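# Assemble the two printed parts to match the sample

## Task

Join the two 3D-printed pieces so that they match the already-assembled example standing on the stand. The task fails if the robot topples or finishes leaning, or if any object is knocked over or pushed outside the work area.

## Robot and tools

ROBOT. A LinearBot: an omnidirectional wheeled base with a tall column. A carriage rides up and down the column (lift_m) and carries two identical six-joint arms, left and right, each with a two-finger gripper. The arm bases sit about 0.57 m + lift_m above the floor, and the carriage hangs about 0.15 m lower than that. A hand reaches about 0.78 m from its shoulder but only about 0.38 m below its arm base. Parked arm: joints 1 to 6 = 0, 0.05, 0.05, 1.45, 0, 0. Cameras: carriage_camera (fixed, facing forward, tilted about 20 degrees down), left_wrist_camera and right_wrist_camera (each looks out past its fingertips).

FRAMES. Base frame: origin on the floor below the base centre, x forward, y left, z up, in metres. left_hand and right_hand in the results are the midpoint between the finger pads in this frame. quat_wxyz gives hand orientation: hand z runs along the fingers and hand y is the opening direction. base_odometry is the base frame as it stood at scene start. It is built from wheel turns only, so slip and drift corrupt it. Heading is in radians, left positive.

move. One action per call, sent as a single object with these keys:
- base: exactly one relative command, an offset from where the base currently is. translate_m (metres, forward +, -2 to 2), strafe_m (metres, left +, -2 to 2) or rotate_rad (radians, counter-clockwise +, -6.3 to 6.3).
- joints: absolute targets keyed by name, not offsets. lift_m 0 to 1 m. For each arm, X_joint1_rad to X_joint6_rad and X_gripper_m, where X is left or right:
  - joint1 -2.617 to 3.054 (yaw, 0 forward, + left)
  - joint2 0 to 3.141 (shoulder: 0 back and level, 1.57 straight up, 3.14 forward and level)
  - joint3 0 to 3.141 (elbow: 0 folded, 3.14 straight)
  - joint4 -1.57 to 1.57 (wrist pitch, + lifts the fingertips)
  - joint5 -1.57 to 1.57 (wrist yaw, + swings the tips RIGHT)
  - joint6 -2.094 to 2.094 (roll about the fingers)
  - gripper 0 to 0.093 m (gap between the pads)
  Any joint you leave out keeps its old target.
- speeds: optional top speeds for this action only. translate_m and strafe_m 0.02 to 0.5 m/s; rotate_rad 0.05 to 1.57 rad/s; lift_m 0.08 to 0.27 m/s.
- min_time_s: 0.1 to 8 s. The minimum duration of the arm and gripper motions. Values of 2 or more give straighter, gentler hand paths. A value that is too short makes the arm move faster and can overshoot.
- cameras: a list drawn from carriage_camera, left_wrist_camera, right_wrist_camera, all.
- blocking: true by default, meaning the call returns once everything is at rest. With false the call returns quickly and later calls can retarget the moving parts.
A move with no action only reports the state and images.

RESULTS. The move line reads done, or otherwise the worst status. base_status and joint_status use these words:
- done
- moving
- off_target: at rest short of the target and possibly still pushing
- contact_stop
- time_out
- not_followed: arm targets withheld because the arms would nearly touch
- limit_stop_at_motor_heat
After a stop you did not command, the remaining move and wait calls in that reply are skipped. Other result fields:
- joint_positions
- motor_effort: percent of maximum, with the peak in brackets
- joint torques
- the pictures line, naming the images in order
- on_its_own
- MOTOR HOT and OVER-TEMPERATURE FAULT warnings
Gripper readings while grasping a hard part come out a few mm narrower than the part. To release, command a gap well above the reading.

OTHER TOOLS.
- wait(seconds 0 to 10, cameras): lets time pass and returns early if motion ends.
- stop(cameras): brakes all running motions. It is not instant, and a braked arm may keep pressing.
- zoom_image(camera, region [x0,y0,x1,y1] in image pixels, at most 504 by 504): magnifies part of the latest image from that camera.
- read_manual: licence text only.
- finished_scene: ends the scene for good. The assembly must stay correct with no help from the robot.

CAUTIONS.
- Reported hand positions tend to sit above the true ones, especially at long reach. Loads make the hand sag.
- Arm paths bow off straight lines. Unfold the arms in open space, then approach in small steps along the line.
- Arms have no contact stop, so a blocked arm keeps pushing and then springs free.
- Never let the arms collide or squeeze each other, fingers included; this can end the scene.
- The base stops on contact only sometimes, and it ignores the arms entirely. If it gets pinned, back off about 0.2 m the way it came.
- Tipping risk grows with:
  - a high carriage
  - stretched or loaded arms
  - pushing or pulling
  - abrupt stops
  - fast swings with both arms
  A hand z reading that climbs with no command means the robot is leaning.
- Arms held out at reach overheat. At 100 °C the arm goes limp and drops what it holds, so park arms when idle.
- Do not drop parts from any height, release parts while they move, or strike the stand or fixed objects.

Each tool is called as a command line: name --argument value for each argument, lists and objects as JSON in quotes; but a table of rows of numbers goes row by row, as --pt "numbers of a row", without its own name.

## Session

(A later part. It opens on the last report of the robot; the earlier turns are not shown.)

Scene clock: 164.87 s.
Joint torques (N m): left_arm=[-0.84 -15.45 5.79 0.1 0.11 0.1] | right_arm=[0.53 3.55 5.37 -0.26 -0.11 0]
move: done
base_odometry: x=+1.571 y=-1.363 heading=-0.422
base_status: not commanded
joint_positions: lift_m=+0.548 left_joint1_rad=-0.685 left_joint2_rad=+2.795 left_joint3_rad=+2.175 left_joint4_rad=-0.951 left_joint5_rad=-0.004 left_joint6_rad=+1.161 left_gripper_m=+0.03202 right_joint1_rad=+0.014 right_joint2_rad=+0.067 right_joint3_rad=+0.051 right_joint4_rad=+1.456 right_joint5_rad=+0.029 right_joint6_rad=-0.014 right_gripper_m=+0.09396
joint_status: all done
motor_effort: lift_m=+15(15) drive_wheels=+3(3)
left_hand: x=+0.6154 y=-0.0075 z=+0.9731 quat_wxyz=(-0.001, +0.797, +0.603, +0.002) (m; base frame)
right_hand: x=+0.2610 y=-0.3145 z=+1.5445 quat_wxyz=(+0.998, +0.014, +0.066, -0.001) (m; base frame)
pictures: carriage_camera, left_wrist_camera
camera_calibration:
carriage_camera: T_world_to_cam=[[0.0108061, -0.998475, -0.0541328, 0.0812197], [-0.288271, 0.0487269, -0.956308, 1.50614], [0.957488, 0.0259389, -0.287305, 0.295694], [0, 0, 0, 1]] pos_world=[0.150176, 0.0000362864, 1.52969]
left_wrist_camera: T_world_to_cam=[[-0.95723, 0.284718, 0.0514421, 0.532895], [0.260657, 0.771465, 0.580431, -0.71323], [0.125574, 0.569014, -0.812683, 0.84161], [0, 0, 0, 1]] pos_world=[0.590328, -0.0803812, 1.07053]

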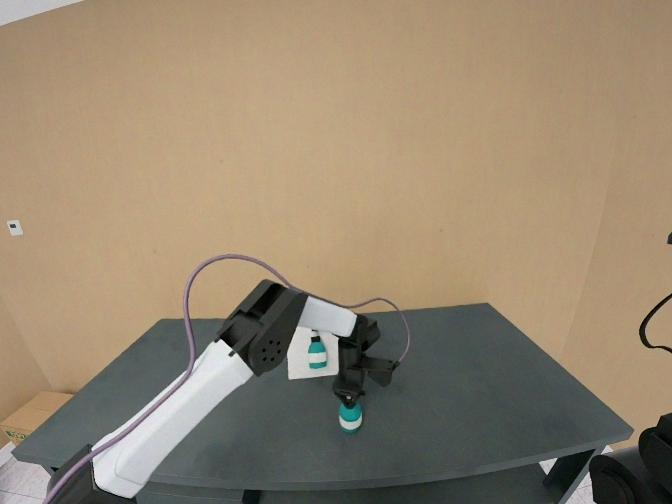

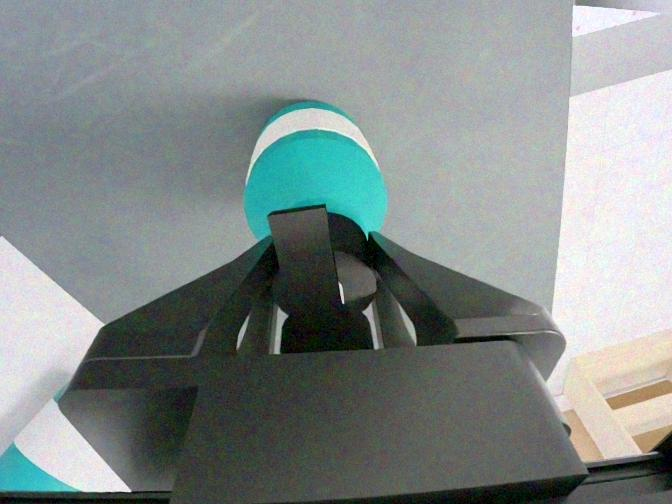

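move --joints '{"lift_m": 0.538}' --speeds '{"lift_m": 0.08}'

move --joints '{"lift_m": 0.53}' --speeds '{"lift_m": 0.08}' --cameras '["carriage_camera", "left_wrist_camera"]'

zoom_image --camera "carriage_camera" --region '[310, 380, 390, 460]'

zoom_image --camera "left_wrist_camera" --region '[220, 100, 420, 330]'

Scene clock: 169.10 s.
Joint torques (N m): left_arm=[-0.85 -15.34 5 0.19 0.1 0.09] | right_arm=[0.51 3.58 5.46 -0.25 -0.11 0]
move: done
base_odometry: x=+1.571 y=-1.363 heading=-0.422
base_status: not commanded
joint_positions: lift_m=+0.538 left_joint1_rad=-0.685 left_joint2_rad=+2.793 left_joint3_rad=+2.185 left_joint4_rad=-0.959 left_joint5_rad=-0.005 left_joint6_rad=+1.162 left_gripper_m=+0.03201 right_joint1_rad=+0.014 right_joint2_rad=+0.067 right_joint3_rad=+0.051 right_joint4_rad=+1.456 right_joint5_rad=+0.029 right_joint6_rad=-0.014 right_gripper_m=+0.09396
joint_status: all done
motor_effort: lift_m=+13(18) drive_wheels=-2(2)
left_hand: x=+0.6171 y=-0.0088 z=+0.9667 quat_wxyz=(+0.001, +0.798, +0.603, +0.003) (m; base frame)
right_hand: x=+0.2611 y=-0.3145 z=+1.5347 quat_wxyz=(+0.998, +0.014, +0.066, -0.001) (m; base frame)
pictures: none

Scene clock: 169.57 s.
Joint torques (N m): left_arm=[-0.88 -14.42 4.25 0.42 0.12 0.1] | right_arm=[0.5 3.52 5.45 -0.25 -0.11 0.01]
move: done
base_odometry: x=+1.571 y=-1.363 heading=-0.422
base_status: not commanded
joint_positions: lift_m=+0.531 left_joint1_rad=-0.685 left_joint2_rad=+2.784 left_joint3_rad=+2.196 left_joint4_rad=-0.982 left_joint5_rad=-0.005 left_joint6_rad=+1.162 left_gripper_m=+0.03201 right_joint1_rad=+0.014 right_joint2_rad=+0.067 right_joint3_rad=+0.051 right_joint4_rad=+1.456 right_joint5_rad=+0.029 right_joint6_rad=-0.014 right_gripper_m=+0.09396
joint_status: all done
motor_effort: lift_m=+13(14) drive_wheels=+2(3)
left_hand: x=+0.6172 y=-0.0087 z=+0.9656 quat_wxyz=(+0.000, +0.798, +0.603, +0.003) (m; base frame)
right_hand: x=+0.2611 y=-0.3145 z=+1.5268 quat_wxyz=(+0.998, +0.014, +0.066, -0.001) (m; base frame)
pictures: carriage_camera, left_wrist_camera
camera_calibration:
carriage_camera: T_world_to_cam=[[0.0108061, -0.998475, -0.0541328, 0.0802615], [-0.288271, 0.0487269, -0.956308, 1.48921], [0.957488, 0.0259389, -0.287305, 0.290609], [0, 0, 0, 1]] pos_world=[0.150176, 0.0000362864, 1.51199]
left_wrist_camera: T_world_to_cam=[[-0.957111, 0.285379, 0.0499706, 0.536705], [0.260268, 0.771159, 0.581011, -0.70878], [0.127273, 0.569098, -0.81236, 0.834646], [0, 0, 0, 1]] pos_world=[0.591931, -0.0815777, 1.06302]

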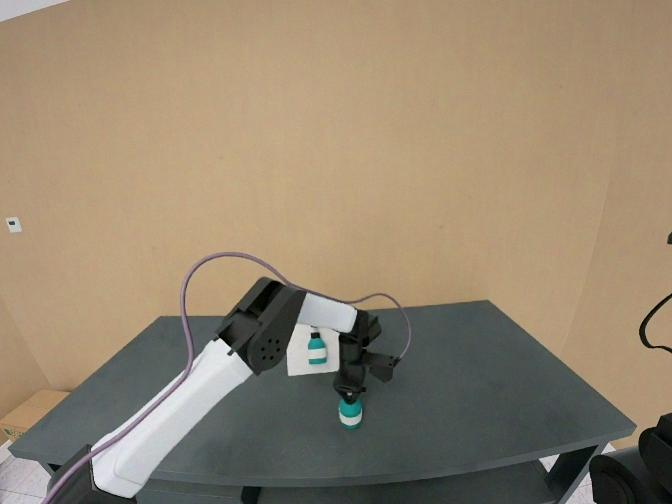

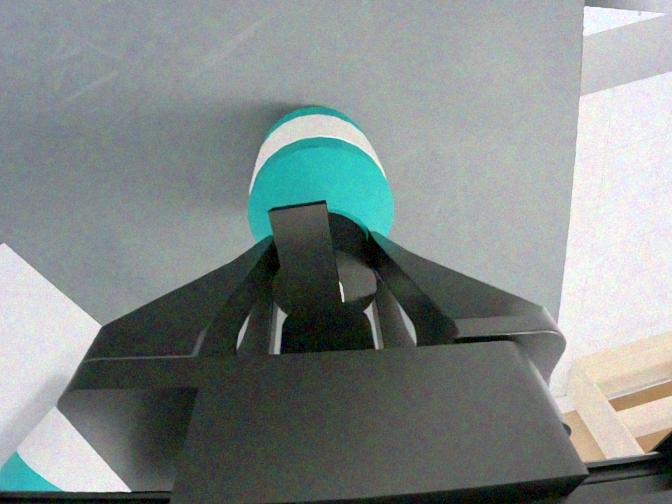

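Scaled by 6.300 from the camera's 672x504 image, which has a finer 960x720 frame.

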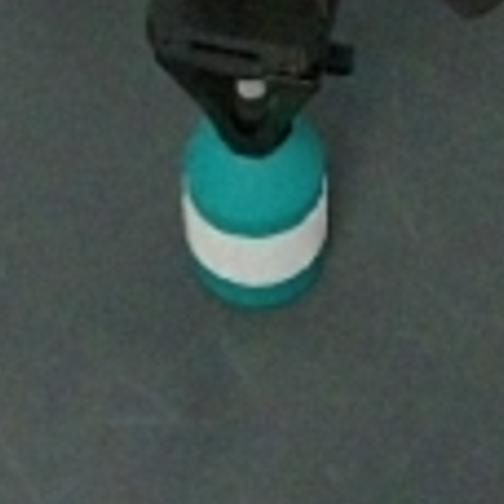

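Scaled by 2.191 from the camera's 672x504 image, which has a finer 960x720 frame.

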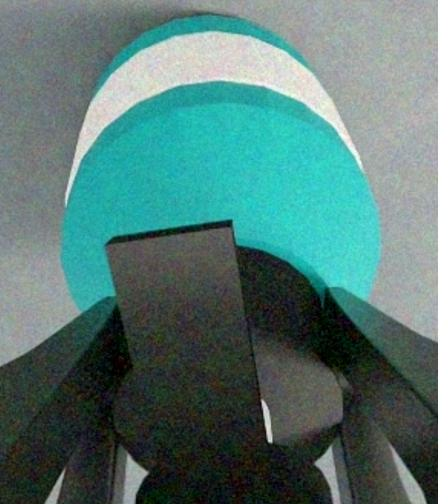

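move --joints '{"lift_m": 0.515}' --speeds '{"lift_m": 0.08}' --cameras '["carriage_camera", "left_wrist_camera"]'

zoom_image --camera "carriage_camera" --region '[310, 370, 390, 450]'

Scene clock: 175.37 s.
Joint torques (N m): left_arm=[-0.85 -12.03 3.73 0.75 0.15 0.09] | right_arm=[0.47 3.56 5.42 -0.26 -0.11 -0.01]
move: done
base_odometry: x=+1.571 y=-1.363 heading=-0.422
base_status: not commanded
joint_positions: lift_m=+0.516 left_joint1_rad=-0.685 left_joint2_rad=+2.758 left_joint3_rad=+2.203 left_joint4_rad=-1.015 left_joint5_rad=-0.007 left_joint6_rad=+1.162 left_gripper_m=+0.03201 right_joint1_rad=+0.014 right_joint2_rad=+0.067 right_joint3_rad=+0.051 right_joint4_rad=+1.456 right_joint5_rad=+0.029 right_joint6_rad=-0.014 right_gripper_m=+0.09396
joint_status: all done
motor_effort: lift_m=+12(15) drive_wheels=+2(3)
left_hand: x=+0.6178 y=-0.0087 z=+0.9650 quat_wxyz=(+0.000, +0.798, +0.603, +0.004) (m; base frame)
right_hand: x=+0.2611 y=-0.3145 z=+1.5119 quat_wxyz=(+0.998, +0.014, +0.066, -0.001) (m; base frame)
pictures: carriage_camera, left_wrist_camera
camera_calibration:
carriage_camera: T_world_to_cam=[[0.0108061, -0.998475, -0.0541328, 0.0794549], [-0.288271, 0.0487269, -0.956308, 1.47497], [0.957488, 0.0259389, -0.287305, 0.286328], [0, 0, 0, 1]] pos_world=[0.150176, 0.0000362864, 1.49709]
left_wrist_camera: T_world_to_cam=[[-0.957178, 0.285404, 0.0485308, 0.538629], [0.25928, 0.770557, 0.58225, -0.709153], [0.128781, 0.5699, -0.81156, 0.832411], [0, 0, 0, 1]] pos_world=[0.592235, -0.0816756, 1.06232]

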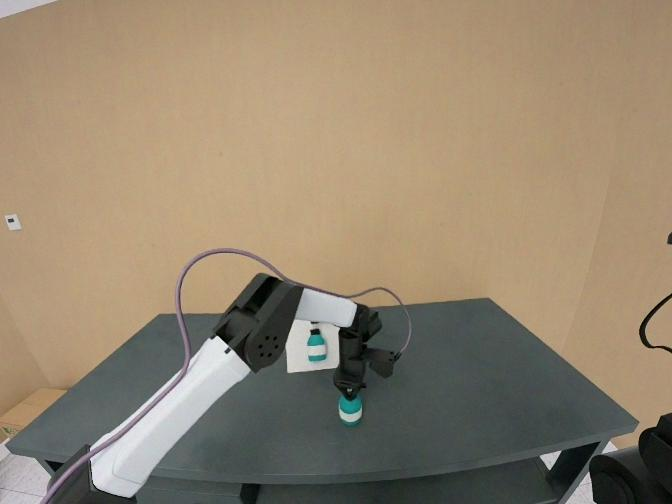

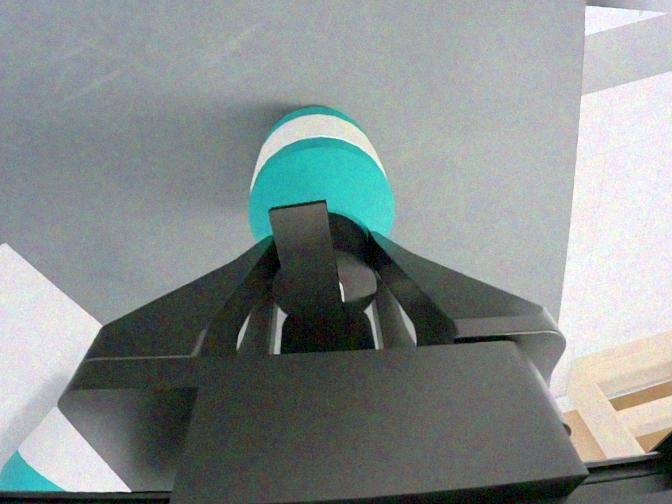

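Scaled by 6.300 from the camera's 672x504 image, which has a finer 960x720 frame.

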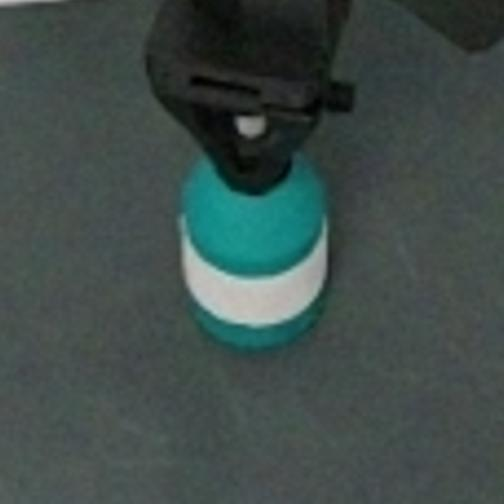

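move --joints '{"lift_m": 0.535}' --speeds '{"lift_m": 0.08}'

move --joints '{"left_gripper_m": 0.06}' --min_time_s 1.5 --cameras '["left_wrist_camera"]'

zoom_image --camera "left_wrist_camera" --region '[200, 70, 460, 370]'

Scene clock: 178.50 s.
Joint torques (N m): left_arm=[-0.85 -13.81 4.77 0.33 0.13 0.09] | right_arm=[0.5 3.58 5.49 -0.26 -0.11 0]
move: done
base_odometry: x=+1.570 y=-1.363 heading=-0.422
base_status: not commanded
joint_positions: lift_m=+0.535 left_joint1_rad=-0.685 left_joint2_rad=+2.777 left_joint3_rad=+2.189 left_joint4_rad=-0.973 left_joint5_rad=-0.007 left_joint6_rad=+1.162 left_gripper_m=+0.03201 right_joint1_rad=+0.014 right_joint2_rad=+0.067 right_joint3_rad=+0.051 right_joint4_rad=+1.456 right_joint5_rad=+0.029 right_joint6_rad=-0.014 right_gripper_m=+0.09396
joint_status: all done
motor_effort: lift_m=+19(27) drive_wheels=+3(3)
left_hand: x=+0.6188 y=-0.0098 z=+0.9717 quat_wxyz=(+0.004, +0.798, +0.603, +0.004) (m; base frame)
right_hand: x=+0.2611 y=-0.3145 z=+1.5309 quat_wxyz=(+0.998, +0.014, +0.066, -0.001) (m; base frame)
pictures: none

Scene clock: 180.30 s.
Joint torques (N m): left_arm=[-0.88 -13.81 4.81 0.29 0.13 0.08] | right_arm=[0.53 3.59 5.46 -0.25 -0.11 0]
move: done
base_odometry: x=+1.570 y=-1.363 heading=-0.422
base_status: not commanded
joint_positions: lift_m=+0.535 left_joint1_rad=-0.685 left_joint2_rad=+2.777 left_joint3_rad=+2.189 left_joint4_rad=-0.968 left_joint5_rad=-0.007 left_joint6_rad=+1.162 left_gripper_m=+0.05993 right_joint1_rad=+0.014 right_joint2_rad=+0.067 right_joint3_rad=+0.051 right_joint4_rad=+1.456 right_joint5_rad=+0.029 right_joint6_rad=-0.014 right_gripper_m=+0.09396
joint_status: all done
motor_effort: lift_m=+20(20) drive_wheels=+3(3)
left_hand: x=+0.6198 y=-0.0106 z=+0.9717 quat_wxyz=(+0.007, +0.798, +0.603, +0.005) (m; base frame)
right_hand: x=+0.2611 y=-0.3145 z=+1.5309 quat_wxyz=(+0.998, +0.014, +0.066, -0.001) (m; base frame)
pictures: left_wrist_camera
camera_calibration:
left_wrist_camera: T_world_to_cam=[[-0.957624, 0.285831, 0.0354516, 0.553808], [0.253063, 0.776219, 0.577445, -0.703575], [0.137533, 0.561947, -0.81566, 0.837137], [0, 0, 0, 1]] pos_world=[0.593254, -0.0825932, 1.06946]

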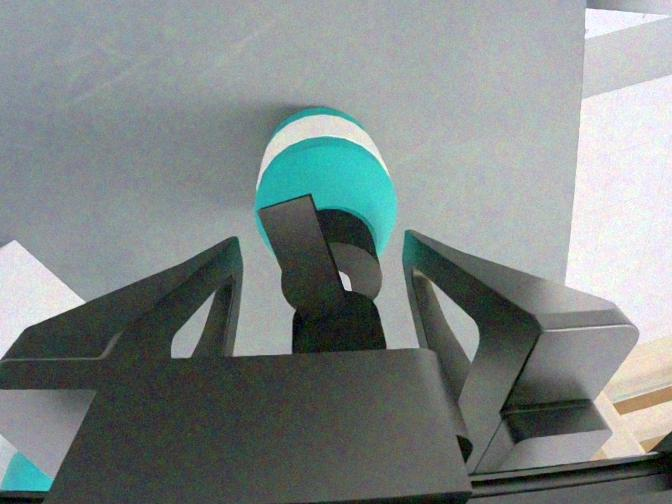

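Scaled by 1.680 from the camera's 672x504 image, which has a finer 960x720 frame.

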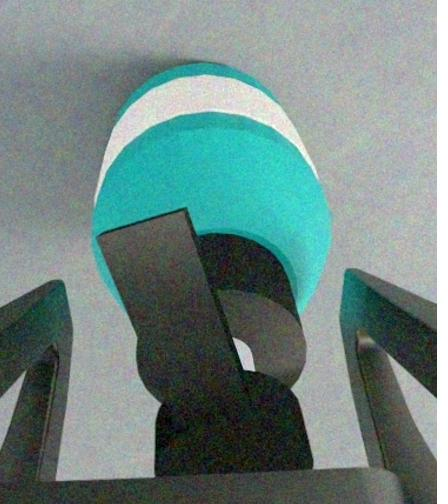

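move --joints '{"lift_m": 0.66, "left_gripper_m": 0.075}' --speeds '{"lift_m": 0.12}' --cameras '["left_wrist_camera", "carriage_camera"]'

zoom_image --camera "carriage_camera" --region '[270, 330, 410, 470]'

zoom_image --camera "left_wrist_camera" --region '[200, 0, 460, 250]'

Scene clock: 184.67 s.
Joint torques (N m): left_arm=[-0.87 -14.54 4.97 0.24 0.13 0.08] | right_arm=[0.51 3.55 5.48 -0.25 -0.11 0]
move: done
base_odometry: x=+1.570 y=-1.363 heading=-0.422
base_status: not commanded
joint_positions: lift_m=+0.660 left_joint1_rad=-0.685 left_joint2_rad=+2.785 left_joint3_rad=+2.186 left_joint4_rad=-0.963 left_joint5_rad=-0.006 left_joint6_rad=+1.162 left_gripper_m=+0.07491 right_joint1_rad=+0.014 right_joint2_rad=+0.067 right_joint3_rad=+0.051 right_joint4_rad=+1.456 right_joint5_rad=+0.029 right_joint6_rad=-0.014 right_gripper_m=+0.09396
joint_status: all done
motor_effort: lift_m=+18(27) drive_wheels=+3(3)
left_hand: x=+0.6183 y=-0.0095 z=+1.0920 quat_wxyz=(+0.004, +0.798, +0.603, +0.004) (m; base frame)
right_hand: x=+0.2611 y=-0.3145 z=+1.6560 quat_wxyz=(+0.998, +0.014, +0.066, -0.001) (m; base frame)
pictures: carriage_camera, left_wrist_camera
camera_calibration:
carriage_camera: T_world_to_cam=[[0.0108061, -0.998475, -0.0541328, 0.0872555], [-0.288271, 0.0487269, -0.956308, 1.61277], [0.957488, 0.0259389, -0.287305, 0.327728], [0, 0, 0, 1]] pos_world=[0.150176, 0.0000362864, 1.64119]
left_wrist_camera: T_world_to_cam=[[-0.957424, 0.285654, 0.0417287, 0.540876], [0.256216, 0.774215, 0.578744, -0.776837], [0.133013, 0.564795, -0.814441, 0.936308], [0, 0, 0, 1]] pos_world=[0.592344, -0.081887, 1.18959]

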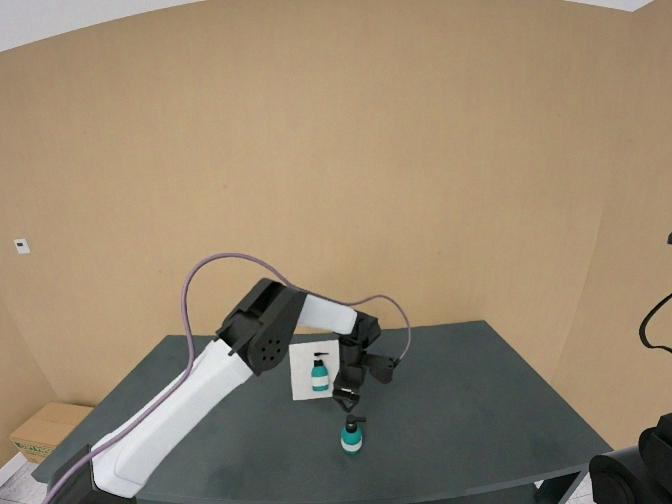

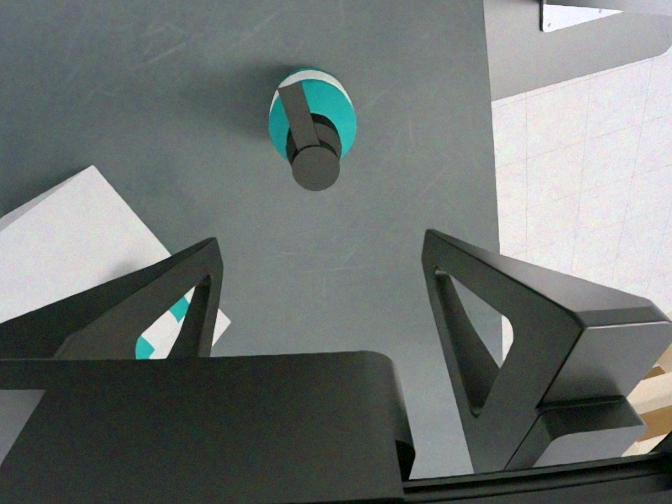

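Scaled by 3.600 from the camera's 672x504 image, which has a finer 960x720 frame.

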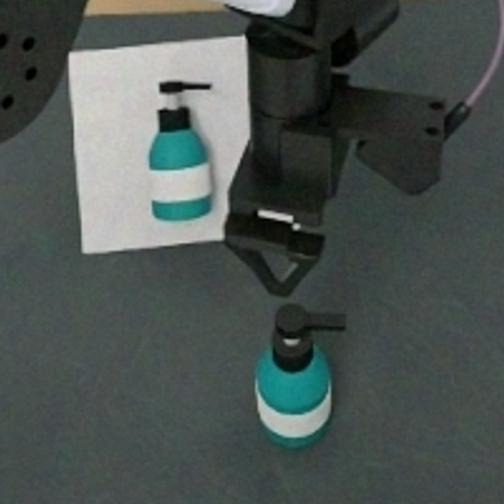

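Scaled by 1.938 from the camera's 672x504 image, which has a finer 960x720 frame.

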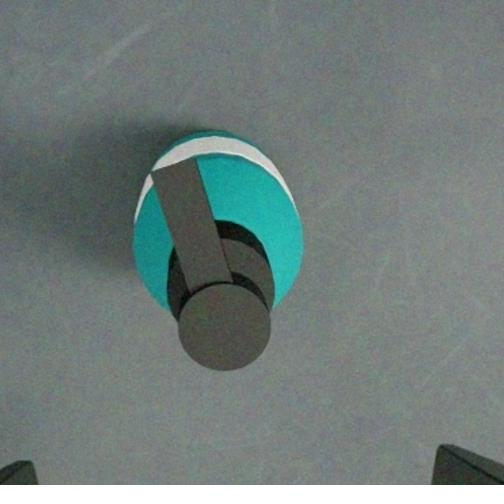

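finished_scene

The scene is finished: the task was done.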